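# Hang ball-filled shallow basket level on stand peg

## Task

Lift the shallow basket by its cord handle and hang that handle on the stand's peg so the basket hangs as level as possible; the task counts as failed unless all of the balls are still inside the basket at the end.

## Robot and tools

Robot and frame. Two arms, left_arm and right_arm, each end in a parallel gripper and face a table. All reported poses use the scene frame: origin at table-top height midway between the nominal arm bases, +x pointing out over the table, +y toward left_arm (not an image side), +z up. Calibrated bases: left_arm at (+0.023, +0.348, +0.042) m with quat_wxyz (+1.000, 0, 0, +0.018); right_arm at (-0.008, -0.324, +0.004) m with quat_wxyz (+1.000, 0, 0, -0.010). A two-camera stand is bolted behind the arms. A loose object may occasionally get a short shove. Joint ranges (rad): waist -2.618 to 3.054, shoulder 0.000 to 3.142, elbow 0.000 to 3.142 (straight at 2.901), wrist pitch -1.571 to 1.571, wrist yaw -1.571 to 1.571, wrist roll -2.094 to 2.094.

Gripper. Fingers extend along the gripper's own +z and close along its own y. end_effector_position is the spot between the pads, slightly under 1 cm back from the tips.

The 14-number row (used by execute_actions and move). Order: left_arm dx, dy, dz, rx, ry, rz, opening, then right_arm the same seven. Every value lies in [-1, 1]; both arms are always included. The six pose values are offsets, not poses: measured from that arm's Hand target as it stood when the action or move began, along that Hand target's own axes (not the scene axes). Scale: 1.0 equals 0.6 m or 180 degrees; rx, ry, rz form a single rotation vector. Sending the same offset again moves further. All six zero re-requests the current Hand target. Opening is absolute, not an offset: +1 fully open (about 87 mm pad gap), +0.5 about 69 mm, 0 about 43 mm, -0.5 about 18 mm, -1 shut. A 0 opening really commands 43 mm, so to leave a gripper alone resend its present command.

execute_actions: actions is a list of actions; each action is a table of up to 15 rows, one per 1/30 s step; a shorter table repeats its final row to fill 15 steps. Each row counts from the action's starting Hand target, not the previous row. cameras: list of names, ["all"], [] or null (null gives all images only when actions is empty). An empty actions list returns the state plus images.

move: target is one row or a list of up to 15 rows, all offsets from the same starting Hand targets. Grippers follow straight lines, do not avoid obstacles or each other, and all arms finish together; a move lasts 0.5 s to 10 s. speed: m/s, 0.002 to 2.9, default 0.25, one value or one per target; rotation capped at twice that in rad/s. blend: corner rounding in m for a list (0 = full stop at each). opening_speed: how fast openings change, per second on the -1..+1 scale, at least 0.2. blocking=false returns after about 0.5 s while the move continues. Result adds a move: line, e.g. done, off_target, moving, held, fault, plus limits such as limits=paced (pose clipped) or limits=held (steps withheld). Faster moves overshoot, stray and strike harder.

wait: seconds 0 to 10; arms hold their last command. stop: brakes a running move. zoom_image: camera (cam_high, cam_low, cam_left_wrist, cam_right_wrist) and region [x0, y0, x1, y1] in pixels, at most 504 by 504, from that camera's newest image. finished_scene: scene = the current scene number; final and irreversible, so the basket must already hang on its own with every ball in it.

Results. end_effector_position (m) and end_effector_quat_wxyz in the scene frame; Hand target (last commanded pose after clipping, the base for next offsets); Tool commands; grip_measured on the opening scale (in Joint positions the gripper reads 0 closed to 1 open); Joint velocities (may be omitted or say within noise); joint torques (own weight included, positive toward larger joint angle, joints 1 to 3 wrap at ±28 N m); for execute_actions, sampled step positions. Readings can be off by a few centimetres, more at long reach.

Cameras are 896x504: cam_high overhead near (0.39, -0.01, 0.93), cam_low off to the side near (1.43, 0.67, 0.39), and one camera on each wrist; calibration can be slightly off.

Control behaviour. Orientation commands are clipped to 40 degrees from the measured orientation each step. Friction and gravity leave the gripper short, low or tilted; small moves may fail or drift, so check the pose after each move and correct tilt. If a gripper rests short, command the remaining distance. An arm blocked by something keeps pushing until you send its target back past the gripper.

Gripping. Note grip_measured at first contact and command about 0.04 lower for full force; a smaller drop grips more gently. Pads push about 20 N each; fast closing presses harder.

Avoid. Hits or presses between the arms, closing a gripper on the other arm's fingers, routing a path close to an arm's own base, fast impacts with fixed or heavy things, strain on wrist camera cables, dropping or flinging things, anything leaving the table, and tipping balls out. Motors heat when holding loads, staying stretched or pushing at unreachable poses: MOTOR HOT appears at 75 °C, at 90 °C the arm folds and idles, at 100 °C it goes limp.

Each tool is called by a JSON object that holds its "fn" and its "kwargs".

## Session

{"fn": "execute_actions", "kwargs": {"actions": []}}

Scene clock: 0.00 s.
left_arm: end_effector_position=(+0.3906, +0.3599, +0.0822) grip_measured=+1.000 end_effector_quat_wxyz=(+0.560, -0.055, +0.826, +0.018) | right_arm: end_effector_position=(+0.3728, -0.3287, +0.0367) grip_measured=+1.000 end_effector_quat_wxyz=(+0.537, +0.043, +0.841, -0.054)
Joint positions: left_arm=[-0.041 1.515 0.327 0.805 -0.098 -0.073 1] | right_arm=[0.099 1.581 0.415 0.724 0.21 0.049 1]
Joint velocities: within noise
Joint torques (N m): no reading
Heat: left arm: 25 °C; right arm: 26 °C.
Hand target: left_arm +0.3946, +0.3599, +0.0891; +0.569, -0.055, +0.820, +0.018 | right_arm +0.3754, -0.3284, +0.0409; +0.542, +0.044, +0.838, -0.053
Tool commands: left_gripper/opening=+1.0 right_gripper/opening=+1.0

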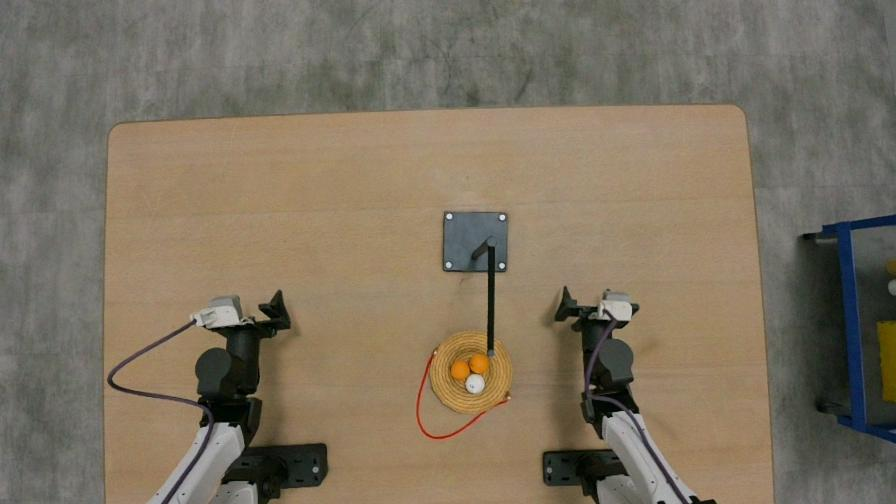

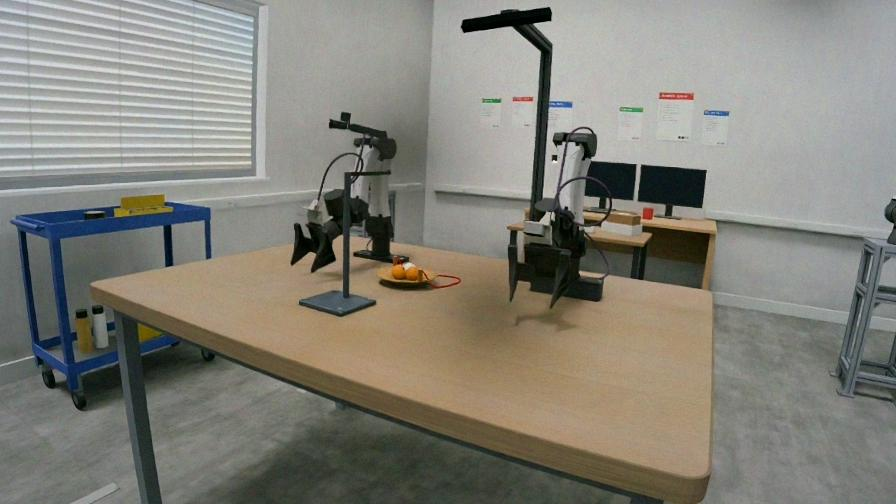

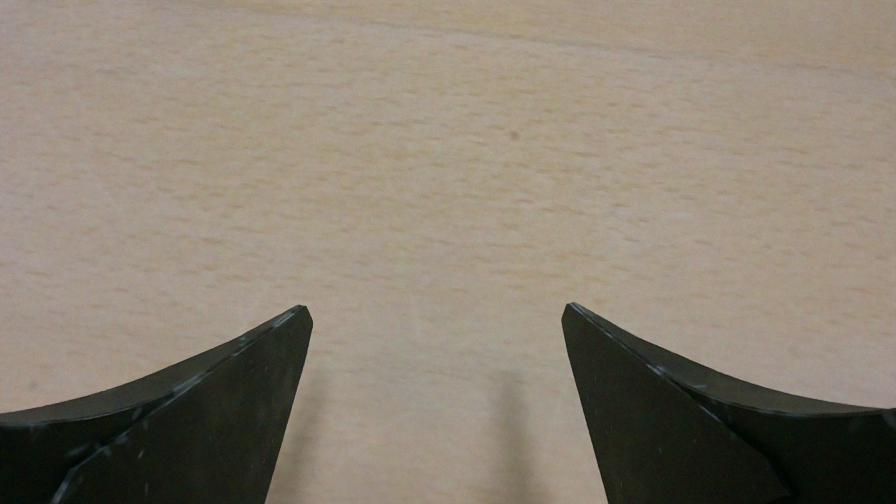

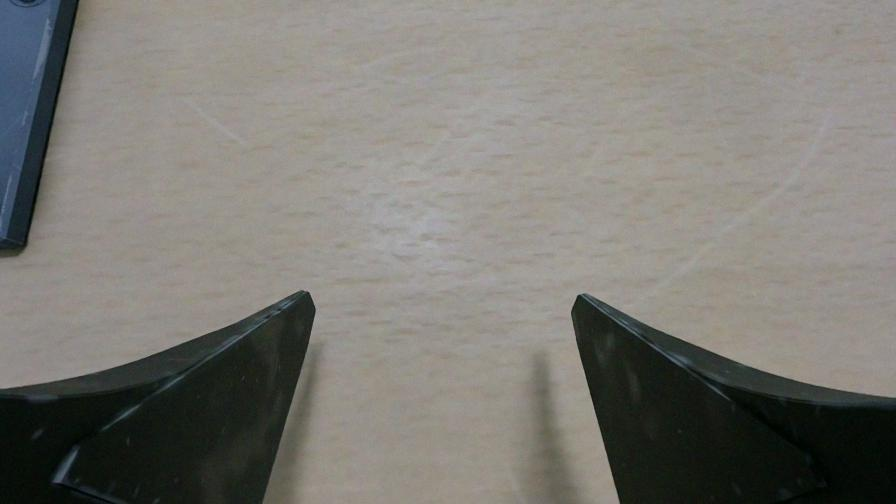

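{"fn": "zoom_image", "kwargs": {"camera": "cam_high", "region": [380, 190, 580, 450]}}

{"fn": "zoom_image", "kwargs": {"camera": "cam_low", "region": [280, 150, 500, 330]}}

Scaled by 1.938 from the camera's 896x504 image, which has a finer 1280x720 frame.

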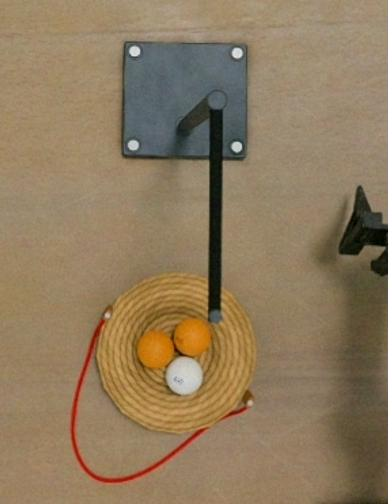

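Scaled by 2.291 from the camera's 896x504 image, which has a finer 1280x720 frame.

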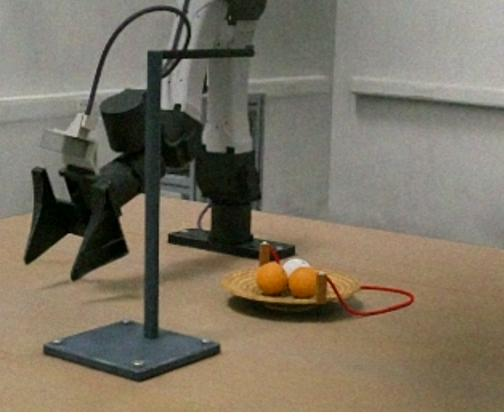

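{"fn": "move", "kwargs": {"target": [0,0,0,0,0,0,1,-0.135,0.084,-0.36,-0.209,0.3205,-0.299,0], "cameras": ["all"]}}

Scene clock: 6.03 s.
left_arm: end_effector_position=(+0.3906, +0.3599, +0.0822) grip_measured=+1.000 end_effector_quat_wxyz=(+0.560, -0.055, +0.826, +0.018) | right_arm: end_effector_position=(+0.2195, -0.2543, +0.1992) grip_measured=+0.000 end_effector_quat_wxyz=(+0.014, -0.454, +0.891, -0.009)
Joint positions: left_arm=[-0.041 1.515 0.327 0.805 -0.098 -0.073 1] | right_arm=[0.421 1.578 1.612 -1.575 0.016 -0.543 0.5]
Joint torques (N m): left_arm=[-0.1 -4.88 4.89 2.2 -0.02 -0.16] | right_arm=[0.62 -5.29 8.59 0.26 -0.03 0.06]
Heat: left arm: 26 °C; right arm: 27 °C.
Hand target: left_arm +0.3946, +0.3599, +0.0891; +0.569, -0.055, +0.820, +0.018 | right_arm +0.2201, -0.2502, +0.2006; +0.000, -0.461, +0.887, +0.000
Off the commanded pose: left_arm 0.008 m, 1 deg | right_arm 0.004 m, 2 deg.
joint sent to its limit (right arm) — joint 4 (wrist pitch), lower limit. The joint targets still meet the commanded pose.
move: done
camera_calibration:
cam_right_wrist: T_world_to_cam=[[0.812481, -0.582233, 0.0296645, -0.334824], [-0.402275, -0.523075, 0.751377, -0.17444], [-0.42196, -0.622413, -0.659206, 0.209075], [0, 0, 0, 1]] pos_world=[0.290087, -0.156059, 0.278826]

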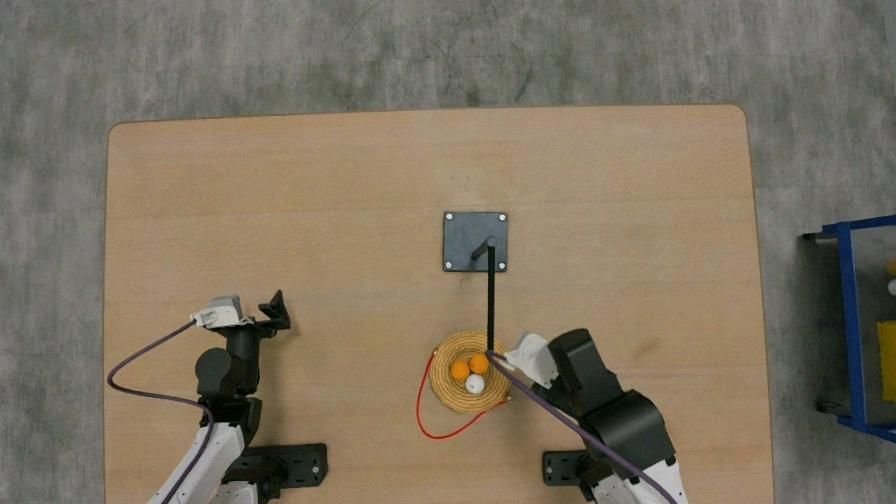

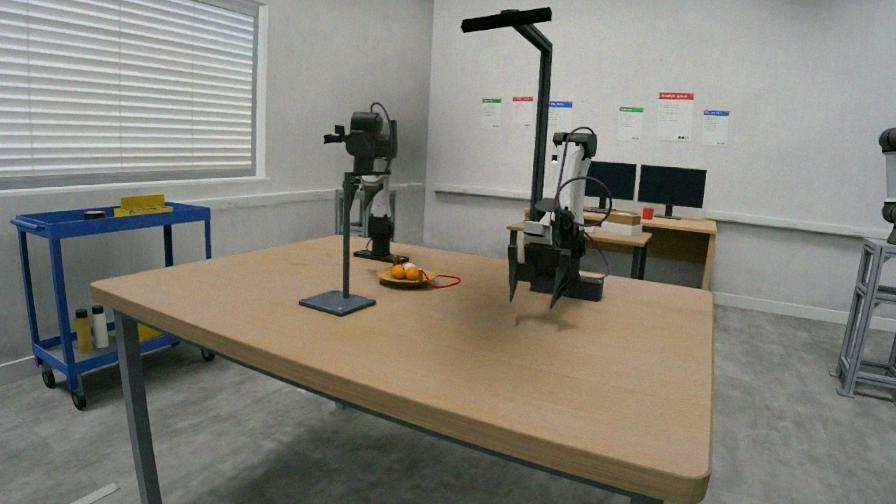

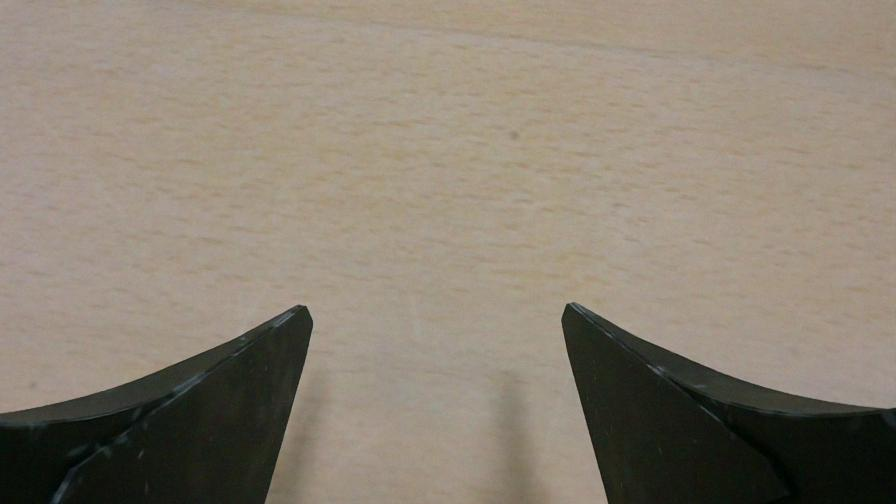

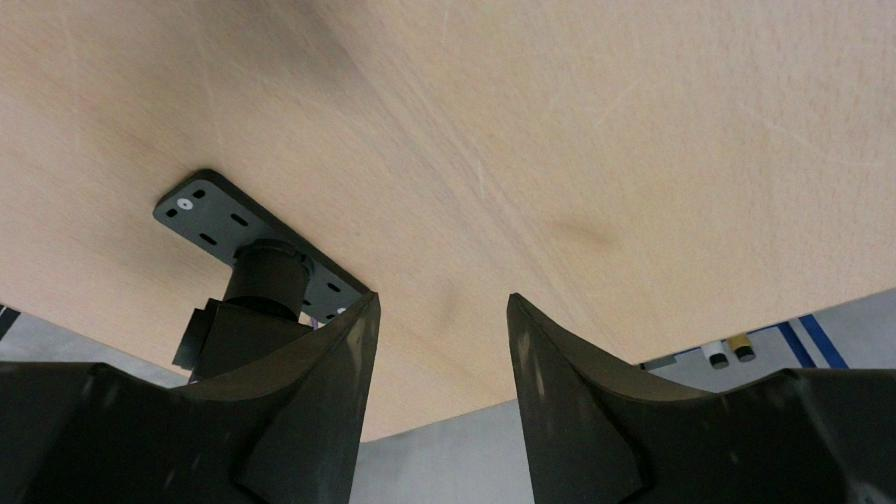

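{"fn": "move", "kwargs": {"target": [0,0,0,0,0,0,1,-0.212,0.444,0.1,0,0,0,0.5], "cameras": ["all"]}}

Scene clock: 8.37 s.
left_arm: end_effector_position=(+0.3906, +0.3599, +0.0822) grip_measured=+1.000 end_effector_quat_wxyz=(+0.560, -0.055, +0.826, +0.018) | right_arm: end_effector_position=(+0.0766, +0.0040, +0.1421) grip_measured=+0.500 end_effector_quat_wxyz=(+0.008, -0.466, +0.885, +0.000)
Joint positions: left_arm=[-0.041 1.515 0.327 0.805 -0.098 -0.073 1] | right_arm=[1.307 1.981 1.873 -1.451 0.012 0.317 0.75]
Joint torques (N m): left_arm=[-0.24 -4.94 4.88 2.21 -0.01 -0.15] | right_arm=[-0.06 -8.81 8.95 0.22 0.04 0.25]
Heat: left arm: 26 °C; right arm: 28 °C.
Hand target: left_arm +0.3946, +0.3599, +0.0891; +0.569, -0.055, +0.820, +0.018 | right_arm +0.0751, +0.0070, +0.1406; +0.000, -0.461, +0.887, +0.000
Off the commanded pose: left_arm 0.008 m, 1 deg | right_arm 0.004 m, 1 deg.
move: done
camera_calibration:
cam_right_wrist: T_world_to_cam=[[0.828224, -0.560324, 0.00906776, -0.0649848], [-0.374047, -0.54069, 0.753487, -0.0561617], [-0.417294, -0.627448, -0.6574, 0.271339], [0, 0, 0, 1]] pos_world=[0.146043, 0.103472, 0.221285]

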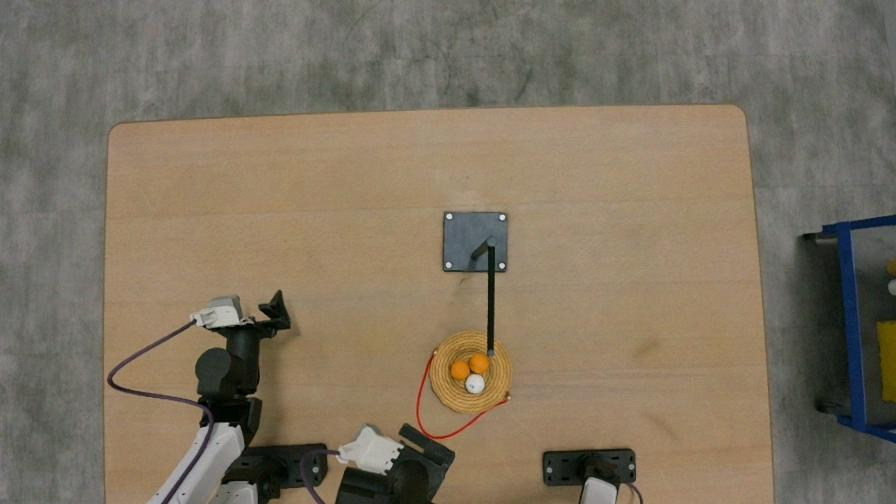

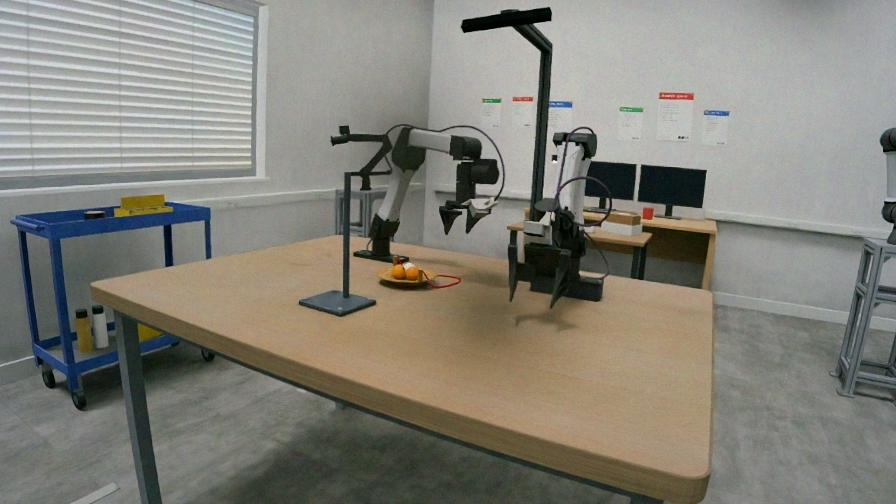

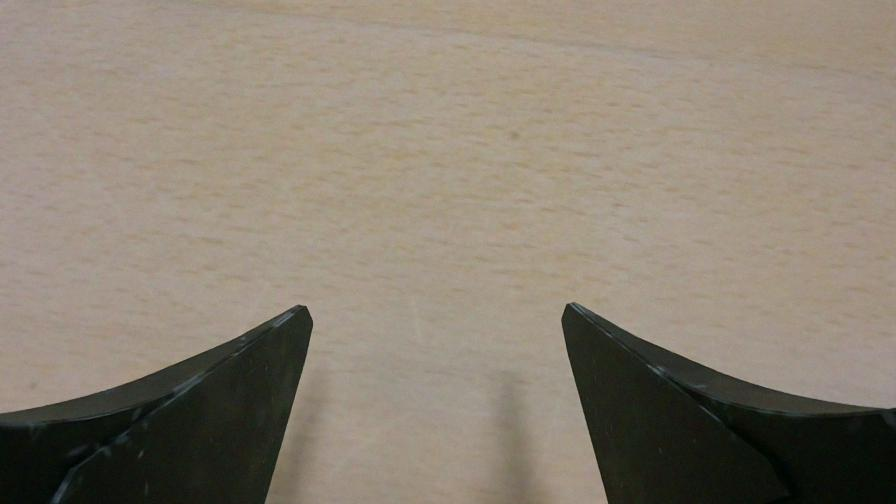

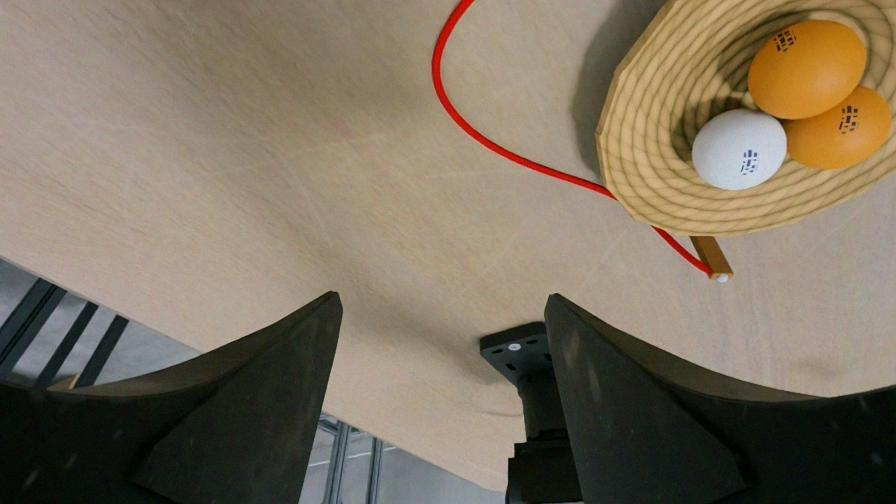

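{"fn": "move", "kwargs": {"target": [0,0,0,0,0,0,1,0,0,0.184,0,0,0,0], "cameras": ["cam_low","cam_right_wrist"], "speed": 0.12}}

Scene clock: 10.27 s.
left_arm: end_effector_position=(+0.3906, +0.3599, +0.0822) grip_measured=+1.000 end_effector_quat_wxyz=(+0.560, -0.055, +0.826, +0.018) | right_arm: end_effector_position=(+0.0774, +0.0068, +0.0375) grip_measured=+0.000 end_effector_quat_wxyz=(+0.010, -0.466, +0.885, +0.001)
Joint positions: left_arm=[-0.041 1.515 0.327 0.805 -0.098 -0.073 1] | right_arm=[1.307 2.018 1.508 -1.046 0.012 0.317 0.5]
Joint torques (N m): left_arm=[-0.1 -4.97 4.97 2.16 -0.03 -0.15] | right_arm=[-0.02 -9.14 6.48 0.43 0.04 0.26]
Heat: left arm: 26 °C; right arm: 28 °C.
Hand target: left_arm +0.3946, +0.3599, +0.0891; +0.569, -0.055, +0.820, +0.018 | right_arm +0.0751, +0.0069, +0.0302; +0.000, -0.461, +0.887, +0.000
Off the commanded pose: left_arm 0.008 m, 1 deg | right_arm 0.008 m, 1 deg.
move: done
camera_calibration:
cam_right_wrist: T_world_to_cam=[[0.828045, -0.560605, 0.00790595, -0.0630854], [-0.374993, -0.543293, 0.751141, 0.0245227], [-0.416799, -0.624944, -0.660094, 0.204674], [0, 0, 0, 1]] pos_world=[0.146741, 0.105867, 0.117183]
Images, in order (width x height): cam_low 896x504, cam_right_wrist 896x504.

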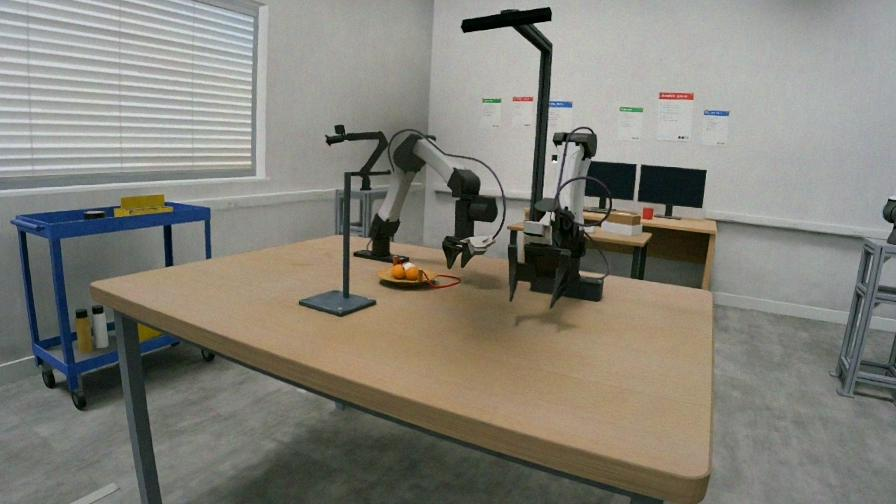

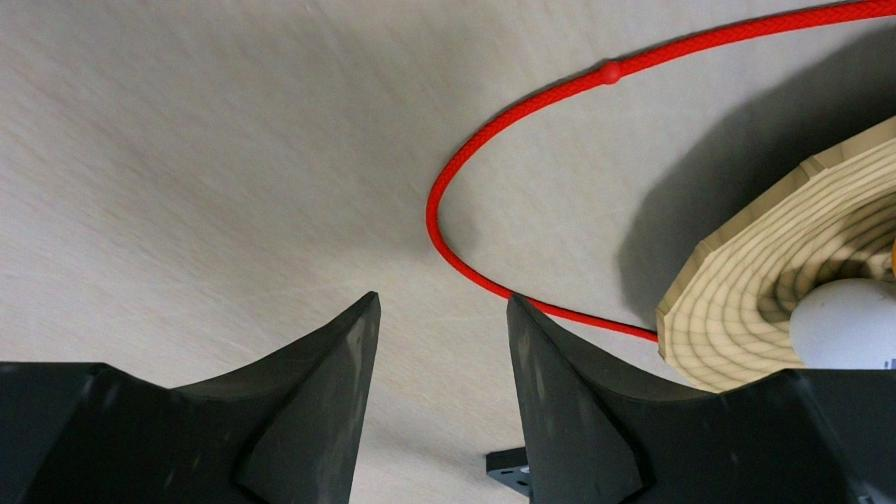

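{"fn": "zoom_image", "kwargs": {"camera": "cam_low", "region": [360, 220, 520, 310]}}

{"fn": "zoom_image", "kwargs": {"camera": "cam_right_wrist", "region": [400, 0, 896, 400]}}

Scaled by 3.150 from the camera's 896x504 image, which has a finer 1280x720 frame.

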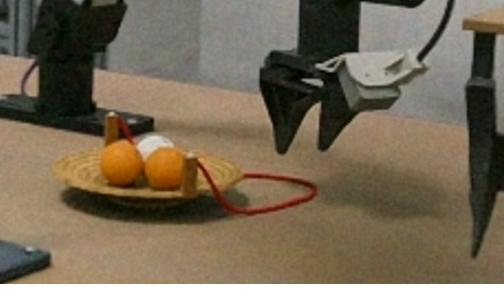

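Scaled by 1.016 from the camera's 896x504 image, which has a finer 1280x720 frame.

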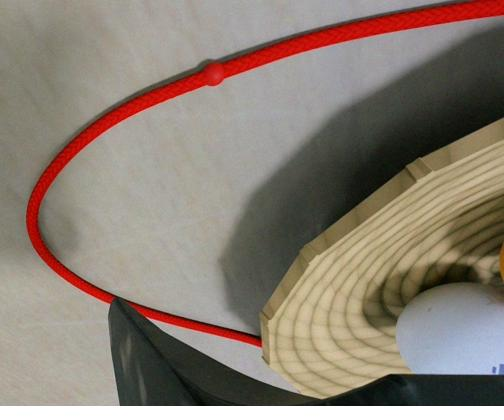

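{"fn": "execute_actions", "kwargs": {"actions": [], "cameras": ["cam_high"]}}

{"fn": "zoom_image", "kwargs": {"camera": "cam_high", "region": [390, 330, 530, 450]}}

Scene clock: 10.73 s.
left_arm: end_effector_position=(+0.3906, +0.3599, +0.0822) grip_measured=+1.000 end_effector_quat_wxyz=(+0.560, -0.055, +0.826, +0.018) | right_arm: end_effector_position=(+0.0775, +0.0070, +0.0374) grip_measured=+0.000 end_effector_quat_wxyz=(+0.010, -0.466, +0.885, +0.001)
Joint positions: left_arm=[-0.041 1.515 0.327 0.805 -0.098 -0.073 1] | right_arm=[1.307 2.018 1.508 -1.045 0.012 0.317 0.5]
Joint velocities: within noise
Joint torques (N m): left_arm=[-0.2 -4.97 4.83 2.18 -0.06 -0.14] | right_arm=[-0.06 -9.16 6.49 0.43 0.04 0.25]
Heat: left arm: 26 °C; right arm: 28 °C.
Hand target: left_arm +0.3946, +0.3599, +0.0891; +0.569, -0.055, +0.820, +0.018 | right_arm +0.0751, +0.0070, +0.0302; +0.000, -0.461, +0.887, +0.000
Tool commands: left_gripper/opening=+1.0 right_gripper/opening=+0.0
Off the commanded pose: left_arm 0.008 m, 1 deg | right_arm 0.008 m, 1 deg.
Images, in order (width x height): cam_high 896x504.

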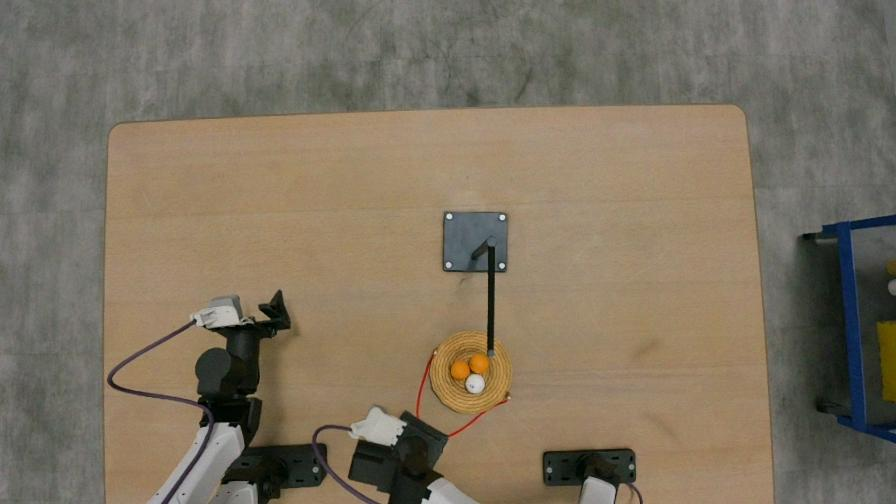

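Scaled by 3.600 from the camera's 896x504 image, which has a finer 1280x720 frame.

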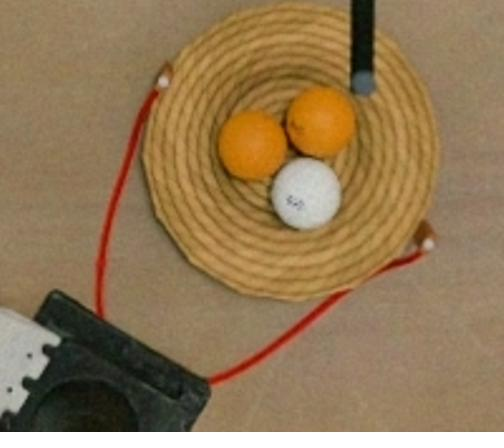

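{"fn": "zoom_image", "kwargs": {"camera": "cam_high", "region": [405, 345, 455, 440]}}

Scaled by 5.305 from the camera's 896x504 image, which has a finer 1280x720 frame.

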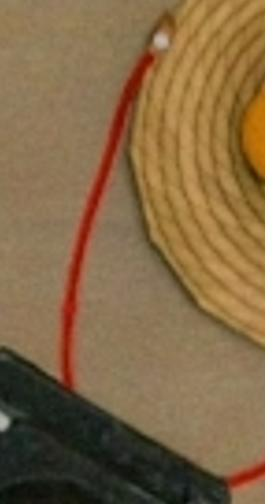

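{"fn": "move", "kwargs": {"target": [0,0,0,0,0,0,1,0.004,0,0.038,0,0,0,0], "cameras": ["cam_right_wrist"], "speed": 0.05}}

Scene clock: 14.60 s.
left_arm: end_effector_position=(+0.3906, +0.3599, +0.0822) grip_measured=+1.000 end_effector_quat_wxyz=(+0.560, -0.055, +0.826, +0.018) | right_arm: end_effector_position=(+0.0771, +0.0059, +0.0158) grip_measured=+0.000 end_effector_quat_wxyz=(+0.011, -0.465, +0.885, +0.003)
Joint positions: left_arm=[-0.041 1.515 0.327 0.805 -0.098 -0.073 1] | right_arm=[1.307 2.036 1.445 -0.96 0.012 0.319 0.5]
Joint torques (N m): left_arm=[-0.14 -4.94 4.86 2.18 -0.07 -0.13] | right_arm=[0.12 -8.94 6.17 0.44 0.05 0.26]
Heat: left arm: 27 °C; right arm: 28 °C.
Hand target: left_arm +0.3946, +0.3599, +0.0891; +0.569, -0.055, +0.820, +0.018 | right_arm +0.0737, +0.0051, +0.0073; +0.000, -0.461, +0.887, +0.000
Off the commanded pose: left_arm 0.008 m, 1 deg | right_arm 0.009 m, 1 deg.
move: done
camera_calibration:
cam_right_wrist: T_world_to_cam=[[0.826945, -0.562245, 0.00651817, -0.0630173], [-0.3769, -0.545664, 0.748464, 0.0404451], [-0.417263, -0.621395, -0.663144, 0.189765], [0, 0, 0, 1]] pos_world=[0.146537, 0.104557, 0.0959803]
Images, in order (width x height): cam_right_wrist 896x504.

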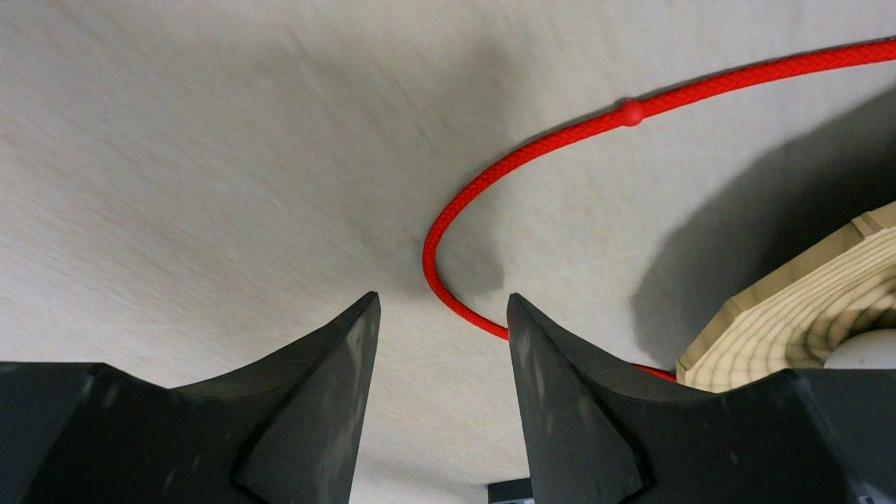

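{"fn": "move", "kwargs": {"target": [[0,0,0,0,0,0,1,-0.022,0.01,-0.01,0,0,0,-0.4],[0,0,0,0,0,0,1,-0.022,0.01,0.008,0,0,0,-0.4]], "cameras": ["cam_right_wrist"], "speed": 0.05}}

Scene clock: 16.77 s.
left_arm: end_effector_position=(+0.3906, +0.3599, +0.0822) grip_measured=+1.000 end_effector_quat_wxyz=(+0.560, -0.055, +0.826, +0.018) | right_arm: end_effector_position=(+0.0808, +0.0193, +0.0116) grip_measured=-0.400 end_effector_quat_wxyz=(+0.011, -0.464, +0.886, +0.002)
Joint positions: left_arm=[-0.041 1.515 0.327 0.805 -0.098 -0.073 1] | right_arm=[1.307 2.092 1.512 -0.972 0.012 0.323 0.3]
Joint torques (N m): left_arm=[-0.13 -5.01 4.78 2.17 -0.02 -0.14] | right_arm=[0.46 -9.22 6.46 0.43 0.04 0.26]
Heat: left arm: 27 °C; right arm: 28 °C.
Hand target: left_arm +0.3946, +0.3599, +0.0891; +0.569, -0.055, +0.820, +0.018 | right_arm +0.0764, +0.0193, +0.0026; +0.000, -0.461, +0.887, +0.000
Off the commanded pose: left_arm 0.008 m, 1 deg | right_arm 0.010 m, 1 deg.
move: done
camera_calibration:
cam_right_wrist: T_world_to_cam=[[0.825022, -0.565061, 0.00664322, -0.0583486], [-0.378681, -0.544095, 0.748707, 0.0524685], [-0.419451, -0.620215, -0.662868, 0.196987], [0, 0, 0, 1]] pos_world=[0.150634, 0.117752, 0.0916805]
Images, in order (width x height): cam_right_wrist 896x504.

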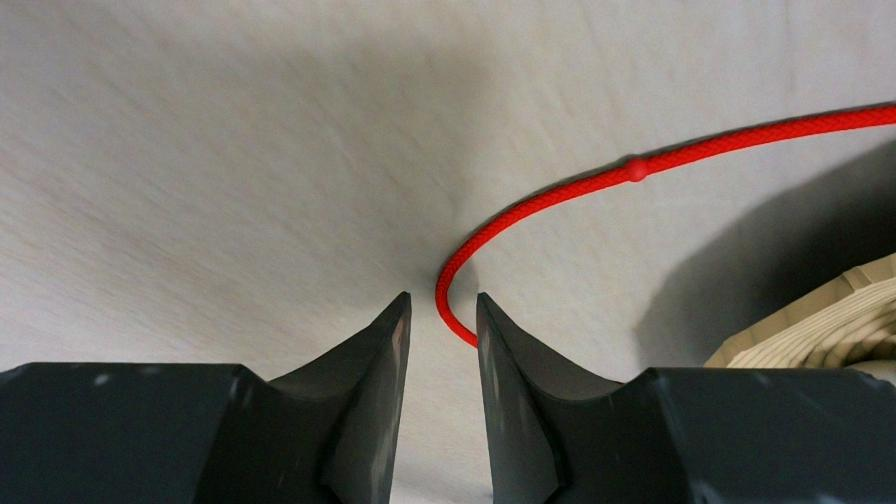

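{"fn": "move", "kwargs": {"target": [0,0,0,0,0,0,1,0,0,0.004,0,0,0,-1], "cameras": ["cam_right_wrist"], "opening_speed": 0.6}}

Scene clock: 18.07 s.
left_arm: end_effector_position=(+0.3906, +0.3599, +0.0822) grip_measured=+1.000 end_effector_quat_wxyz=(+0.560, -0.055, +0.826, +0.018) | right_arm: end_effector_position=(+0.0814, +0.0213, +0.0113) grip_measured=-0.975 end_effector_quat_wxyz=(+0.014, -0.464, +0.886, +0.005)
Joint positions: left_arm=[-0.041 1.515 0.327 0.805 -0.098 -0.073 1] | right_arm=[1.307 2.092 1.512 -0.964 0.012 0.323 0.013]
Joint torques (N m): left_arm=[-0.2 -4.96 5 2.21 -0.04 -0.14] | right_arm=[0.46 -8.95 5.97 0.46 0.04 0.26]
Heat: left arm: 27 °C; right arm: 28 °C.
Hand target: left_arm +0.3946, +0.3599, +0.0891; +0.569, -0.055, +0.820, +0.018 | right_arm +0.0764, +0.0193, +0.0002; +0.000, -0.461, +0.887, +0.000
Off the commanded pose: left_arm 0.008 m, 1 deg | right_arm 0.012 m, 2 deg.
move: off_target (right_arm)
camera_calibration:
cam_right_wrist: T_world_to_cam=[[0.825003, -0.565114, 0.00398853, -0.0576416], [-0.380431, -0.55014, 0.743383, 0.0543295], [-0.417902, -0.61481, -0.668854, 0.19815], [0, 0, 0, 1]] pos_world=[0.151031, 0.11914, 0.092376]
Images, in order (width x height): cam_right_wrist 896x504.

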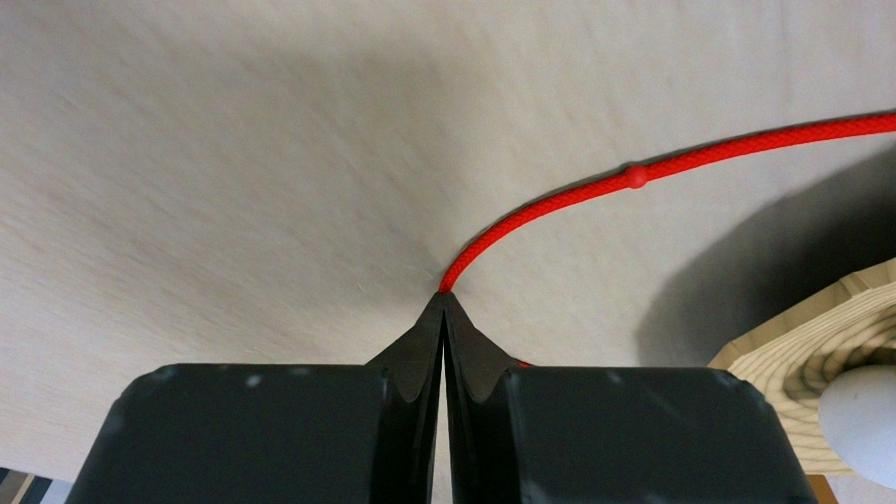

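{"fn": "move", "kwargs": {"target": [0,0,0,0,0,0,1,0,0,-0.09,0,0,0,-1], "cameras": ["cam_right_wrist","cam_high","cam_low"], "speed": 0.08}}

Scene clock: 19.53 s.
left_arm: end_effector_position=(+0.3906, +0.3599, +0.0822) grip_measured=+1.000 end_effector_quat_wxyz=(+0.560, -0.055, +0.826, +0.018) | right_arm: end_effector_position=(+0.0788, +0.0123, +0.0393) grip_measured=-0.975 end_effector_quat_wxyz=(-0.010, -0.464, +0.886, -0.019)
Joint positions: left_arm=[-0.041 1.515 0.327 0.805 -0.098 -0.073 1] | right_arm=[1.307 2.092 1.616 -1.136 0.012 0.323 0.013]
Joint torques (N m): left_arm=[-0.2 -5.05 4.86 2.18 -0.04 -0.15] | right_arm=[0.43 -14.56 8.79 0.15 0.05 0.26]
Heat: left arm: 27 °C; right arm: 29 °C.
Hand target: left_arm +0.3946, +0.3599, +0.0891; +0.569, -0.055, +0.820, +0.018 | right_arm +0.0764, +0.0192, +0.0542; +0.000, -0.461, +0.887, +0.000
Off the commanded pose: left_arm 0.008 m, 1 deg | right_arm 0.017 m, 2 deg.
move: off_target (right_arm)
camera_calibration:
cam_right_wrist: T_world_to_cam=[[0.825281, -0.564167, 0.0250462, -0.0615373], [-0.365997, -0.500563, 0.784527, 0.0242148], [-0.430067, -0.656622, -0.619589, 0.20976], [0, 0, 0, 1]] pos_world=[0.149859, 0.115136, 0.112509]
Images, in order (width x height): cam_high 896x504, cam_low 896x504, cam_right_wrist 896x504.

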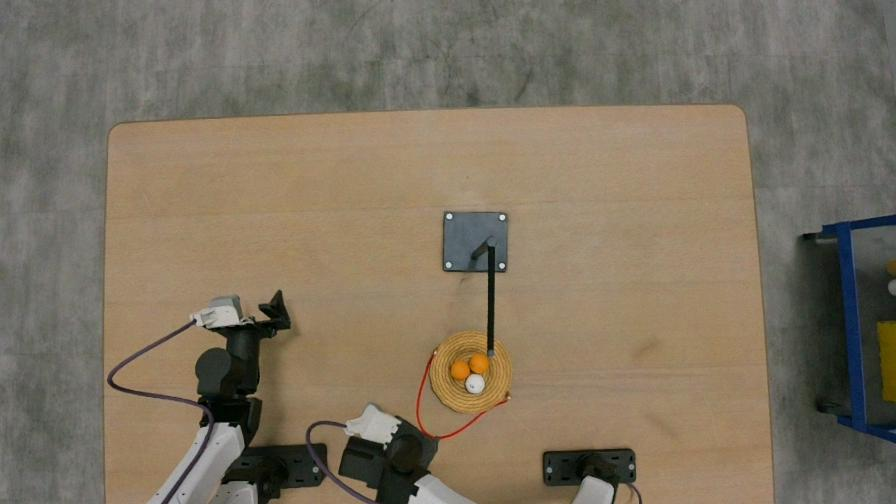

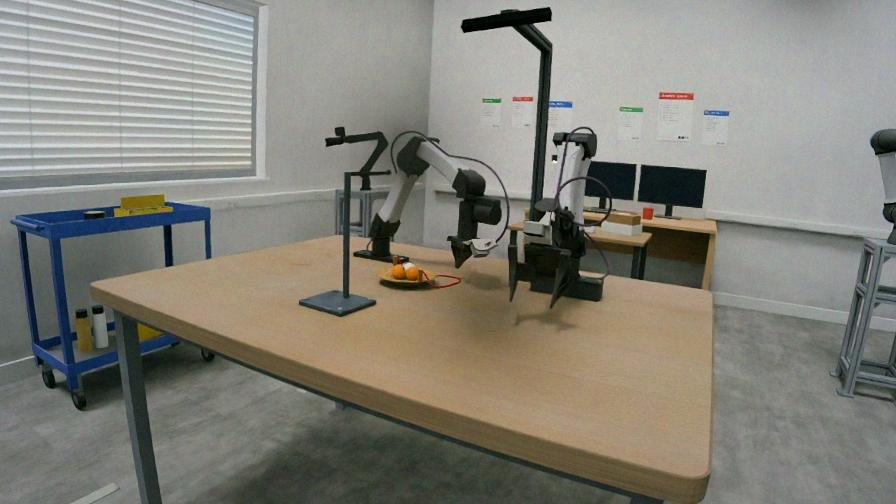

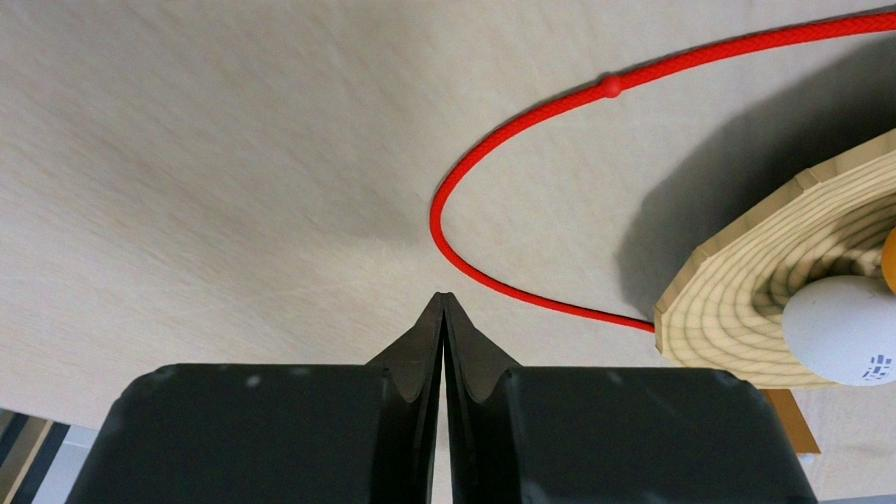

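{"fn": "move", "kwargs": {"target": [[0,0,0,0,0,0,1,0,0,0.06,0,0,0,-0.3],[0,0,0,0,0,0,1,0.0,0,0.1,0,0,0,-0.3]], "cameras": ["cam_right_wrist"], "speed": 0.05}}

Scene clock: 21.87 s.
left_arm: end_effector_position=(+0.3906, +0.3599, +0.0822) grip_measured=+1.000 end_effector_quat_wxyz=(+0.560, -0.055, +0.826, +0.018) | right_arm: end_effector_position=(+0.0807, +0.0188, +0.0063) grip_measured=-0.300 end_effector_quat_wxyz=(+0.010, -0.464, +0.886, +0.001)
Joint positions: left_arm=[-0.041 1.515 0.327 0.805 -0.098 -0.073 1] | right_arm=[1.307 2.1 1.501 -0.957 0.012 0.323 0.35]
Joint torques (N m): left_arm=[-0.27 -4.88 4.89 2.17 -0.04 -0.15] | right_arm=[0.44 -8.9 5.75 0.58 0.04 0.26]
Heat: left arm: 28 °C; right arm: 30 °C.
Hand target: left_arm +0.3946, +0.3599, +0.0891; +0.569, -0.055, +0.820, +0.018 | right_arm +0.0764, +0.0193, -0.0058; +0.000, -0.461, +0.887, +0.000
Off the commanded pose: left_arm 0.008 m, 1 deg | right_arm 0.013 m, 1 deg.
move: off_target (right_arm)
camera_calibration:
cam_right_wrist: T_world_to_cam=[[0.824791, -0.565389, 0.00741327, -0.058391], [-0.378312, -0.542043, 0.75038, 0.0559454], [-0.420238, -0.621711, -0.660965, 0.193247], [0, 0, 0, 1]] pos_world=[0.150535, 0.117455, 0.0861818]
Images, in order (width x height): cam_right_wrist 896x504.

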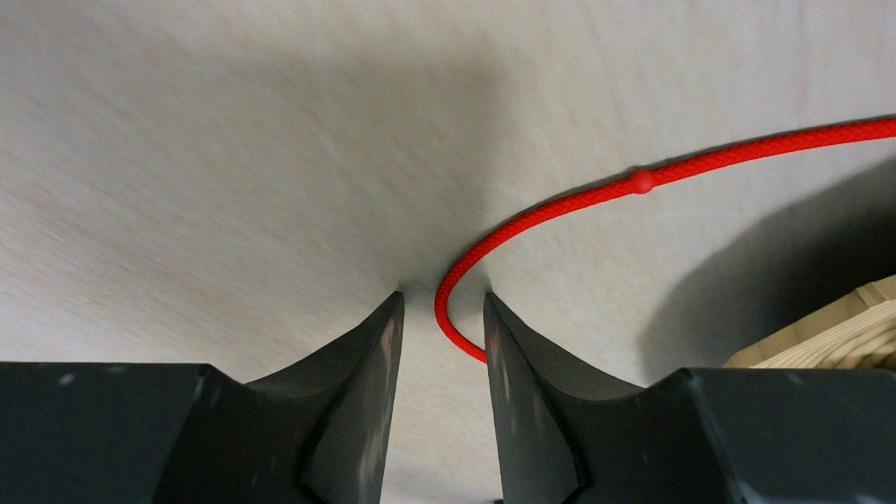

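{"fn": "move", "kwargs": {"target": [[0,0,0,0,0,0,1,0.002,0,0.005,0,0,0,-0.3],[0,0,0,0,0,0,1,0.002,0,0.005,0,0,0,-1]], "cameras": ["cam_right_wrist"], "speed": 0.05, "opening_speed": 0.7}}

Scene clock: 23.87 s.
left_arm: end_effector_position=(+0.3906, +0.3599, +0.0822) grip_measured=+1.000 end_effector_quat_wxyz=(+0.560, -0.055, +0.826, +0.018) | right_arm: end_effector_position=(+0.0811, +0.0181, +0.0058) grip_measured=-0.882 end_effector_quat_wxyz=(+0.011, -0.463, +0.886, +0.000)
Joint positions: left_arm=[-0.041 1.515 0.327 0.805 -0.098 -0.073 1] | right_arm=[1.307 2.1 1.499 -0.956 0.016 0.323 0.059]
Joint torques (N m): left_arm=[-0.09 -4.83 4.85 2.18 -0.02 -0.13] | right_arm=[0.54 -8.88 4.78 0.69 0.01 0.27]
Heat: left arm: 28 °C; right arm: 30 °C.
Hand target: left_arm +0.3946, +0.3599, +0.0891; +0.569, -0.055, +0.820, +0.018 | right_arm +0.0757, +0.0183, -0.0088; +0.000, -0.461, +0.887, +0.000
Off the commanded pose: left_arm 0.008 m, 1 deg | right_arm 0.016 m, 1 deg.
move: off_target (right_arm); target 2's new opening was sent with right_arm's hand 0.015 m and 1 deg from that target
camera_calibration:
cam_right_wrist: T_world_to_cam=[[0.824518, -0.565726, 0.011147, -0.0591243], [-0.380708, -0.540073, 0.750589, 0.0562533], [-0.418608, -0.623117, -0.660676, 0.192459], [0, 0, 0, 1]] pos_world=[0.15073, 0.116857, 0.0855893]
Images, in order (width x height): cam_right_wrist 896x504.

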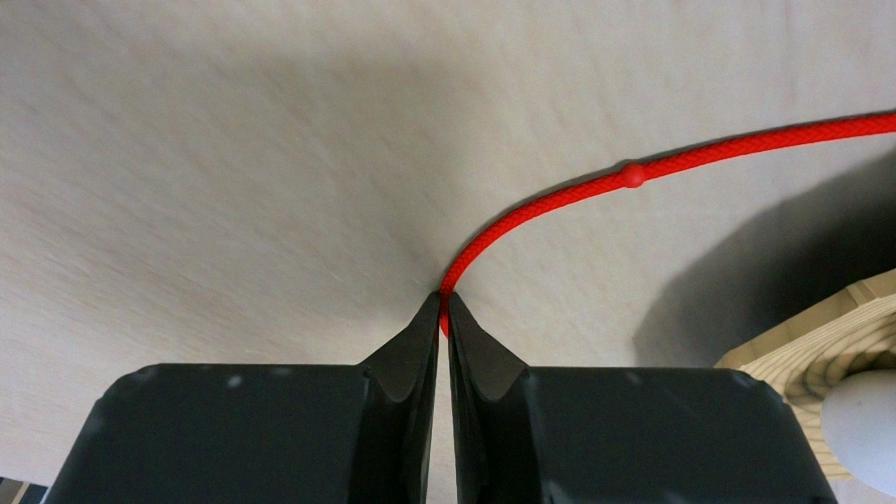

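{"fn": "move", "kwargs": {"target": [[0,0,0,0,0,0,1,0.002,-0.026,-0.117,0,0,0,-1],[0,0,0,0,0,0,1,0.005,-0.103,-0.217,0,0,0,-1],[0,0,0,0,0,0,1,0.022,-0.26,-0.292,0,0,0,-1]], "cameras": ["all"], "blend": [0.02,0.02,0], "speed": 0.1}}

Scene clock: 27.43 s.
left_arm: end_effector_position=(+0.3906, +0.3599, +0.0822) grip_measured=+1.000 end_effector_quat_wxyz=(+0.560, -0.055, +0.826, +0.018) | right_arm: end_effector_position=(+0.1968, -0.0833, +0.1504) grip_measured=-0.882 end_effector_quat_wxyz=(-0.018, -0.458, +0.888, -0.016)
Joint positions: left_arm=[-0.041 1.515 0.327 0.805 -0.098 -0.073 1] | right_arm=[0.905 1.956 1.859 -1.52 0.016 -0.068 0.059]
Joint torques (N m): left_arm=[-0.18 -5 4.78 2.21 -0.04 -0.16] | right_arm=[-0.23 -13.93 8.92 0.15 -0.01 0.1]
Heat: left arm: 28 °C; right arm: 32 °C.
Hand target: left_arm +0.3946, +0.3599, +0.0891; +0.569, -0.055, +0.820, +0.018 | right_arm +0.1959, -0.0821, +0.1664; +0.000, -0.461, +0.887, +0.000
Off the commanded pose: left_arm 0.008 m, 1 deg | right_arm 0.016 m, 3 deg.
move: off_target (right_arm)
camera_calibration:
cam_right_wrist: T_world_to_cam=[[0.818526, -0.574322, 0.0130411, -0.213394], [-0.358735, -0.493276, 0.792457, -0.0697153], [-0.448693, -0.653325, -0.609788, 0.269032], [0, 0, 0, 1]] pos_world=[0.270372, 0.0188198, 0.222082]

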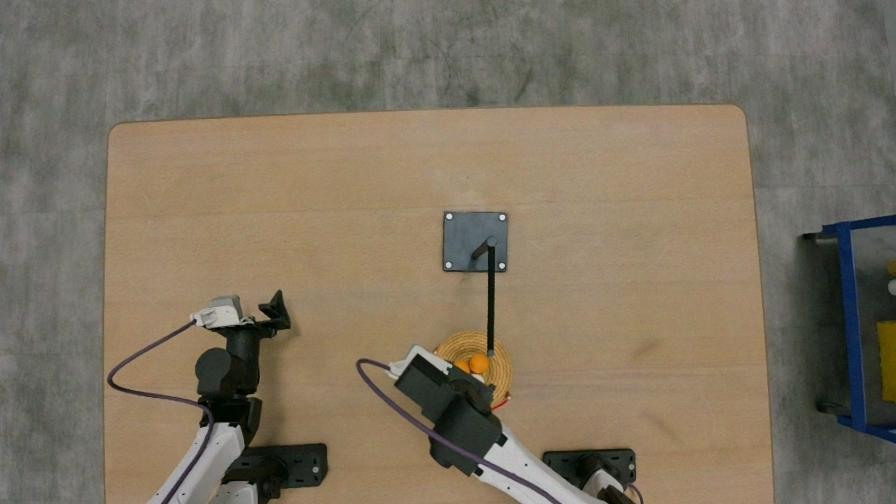

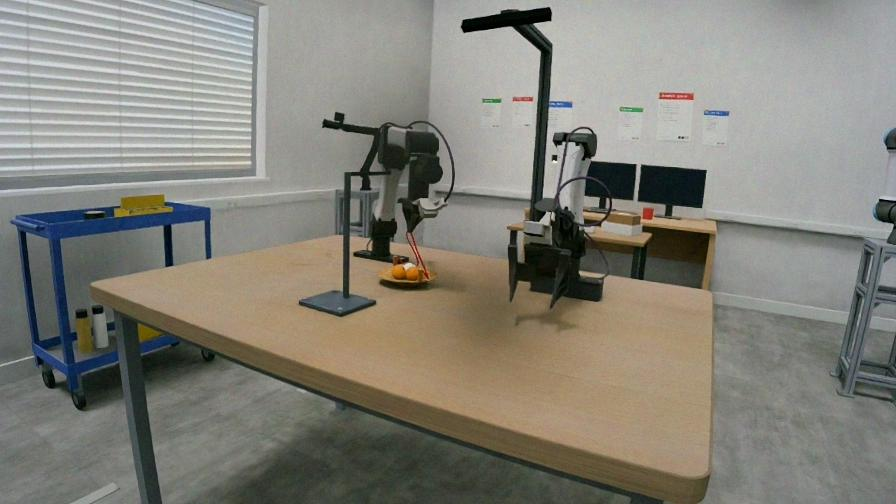

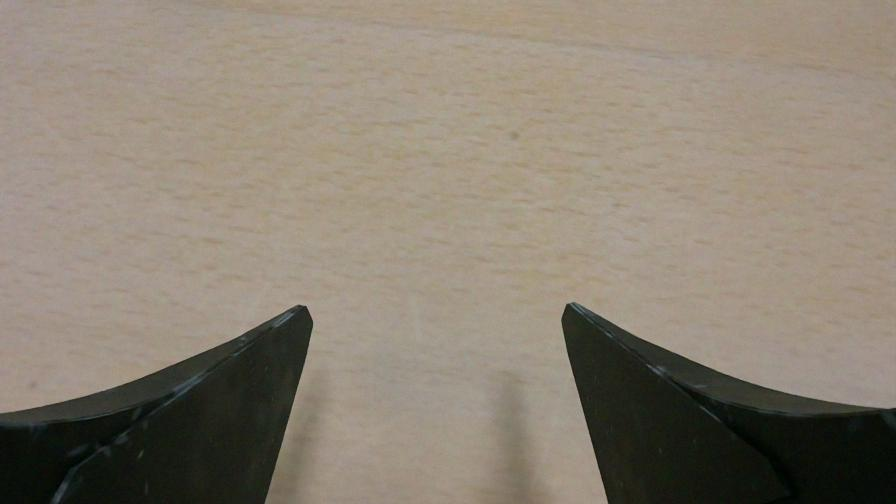

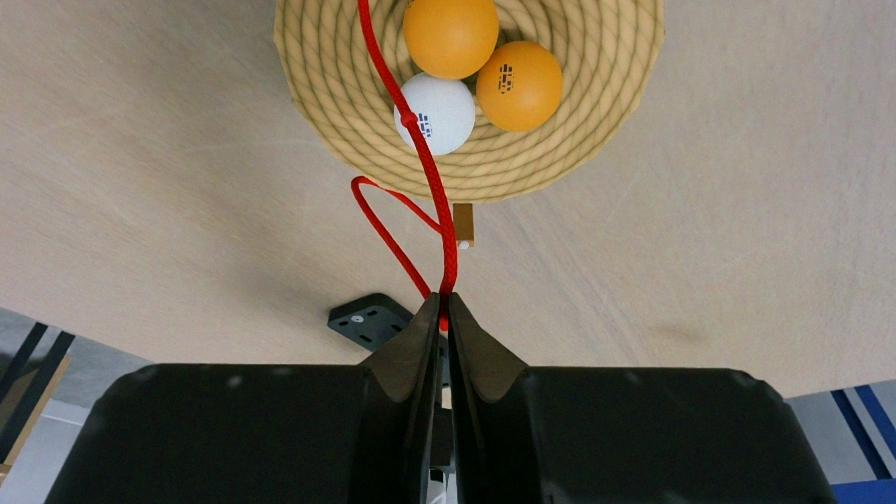

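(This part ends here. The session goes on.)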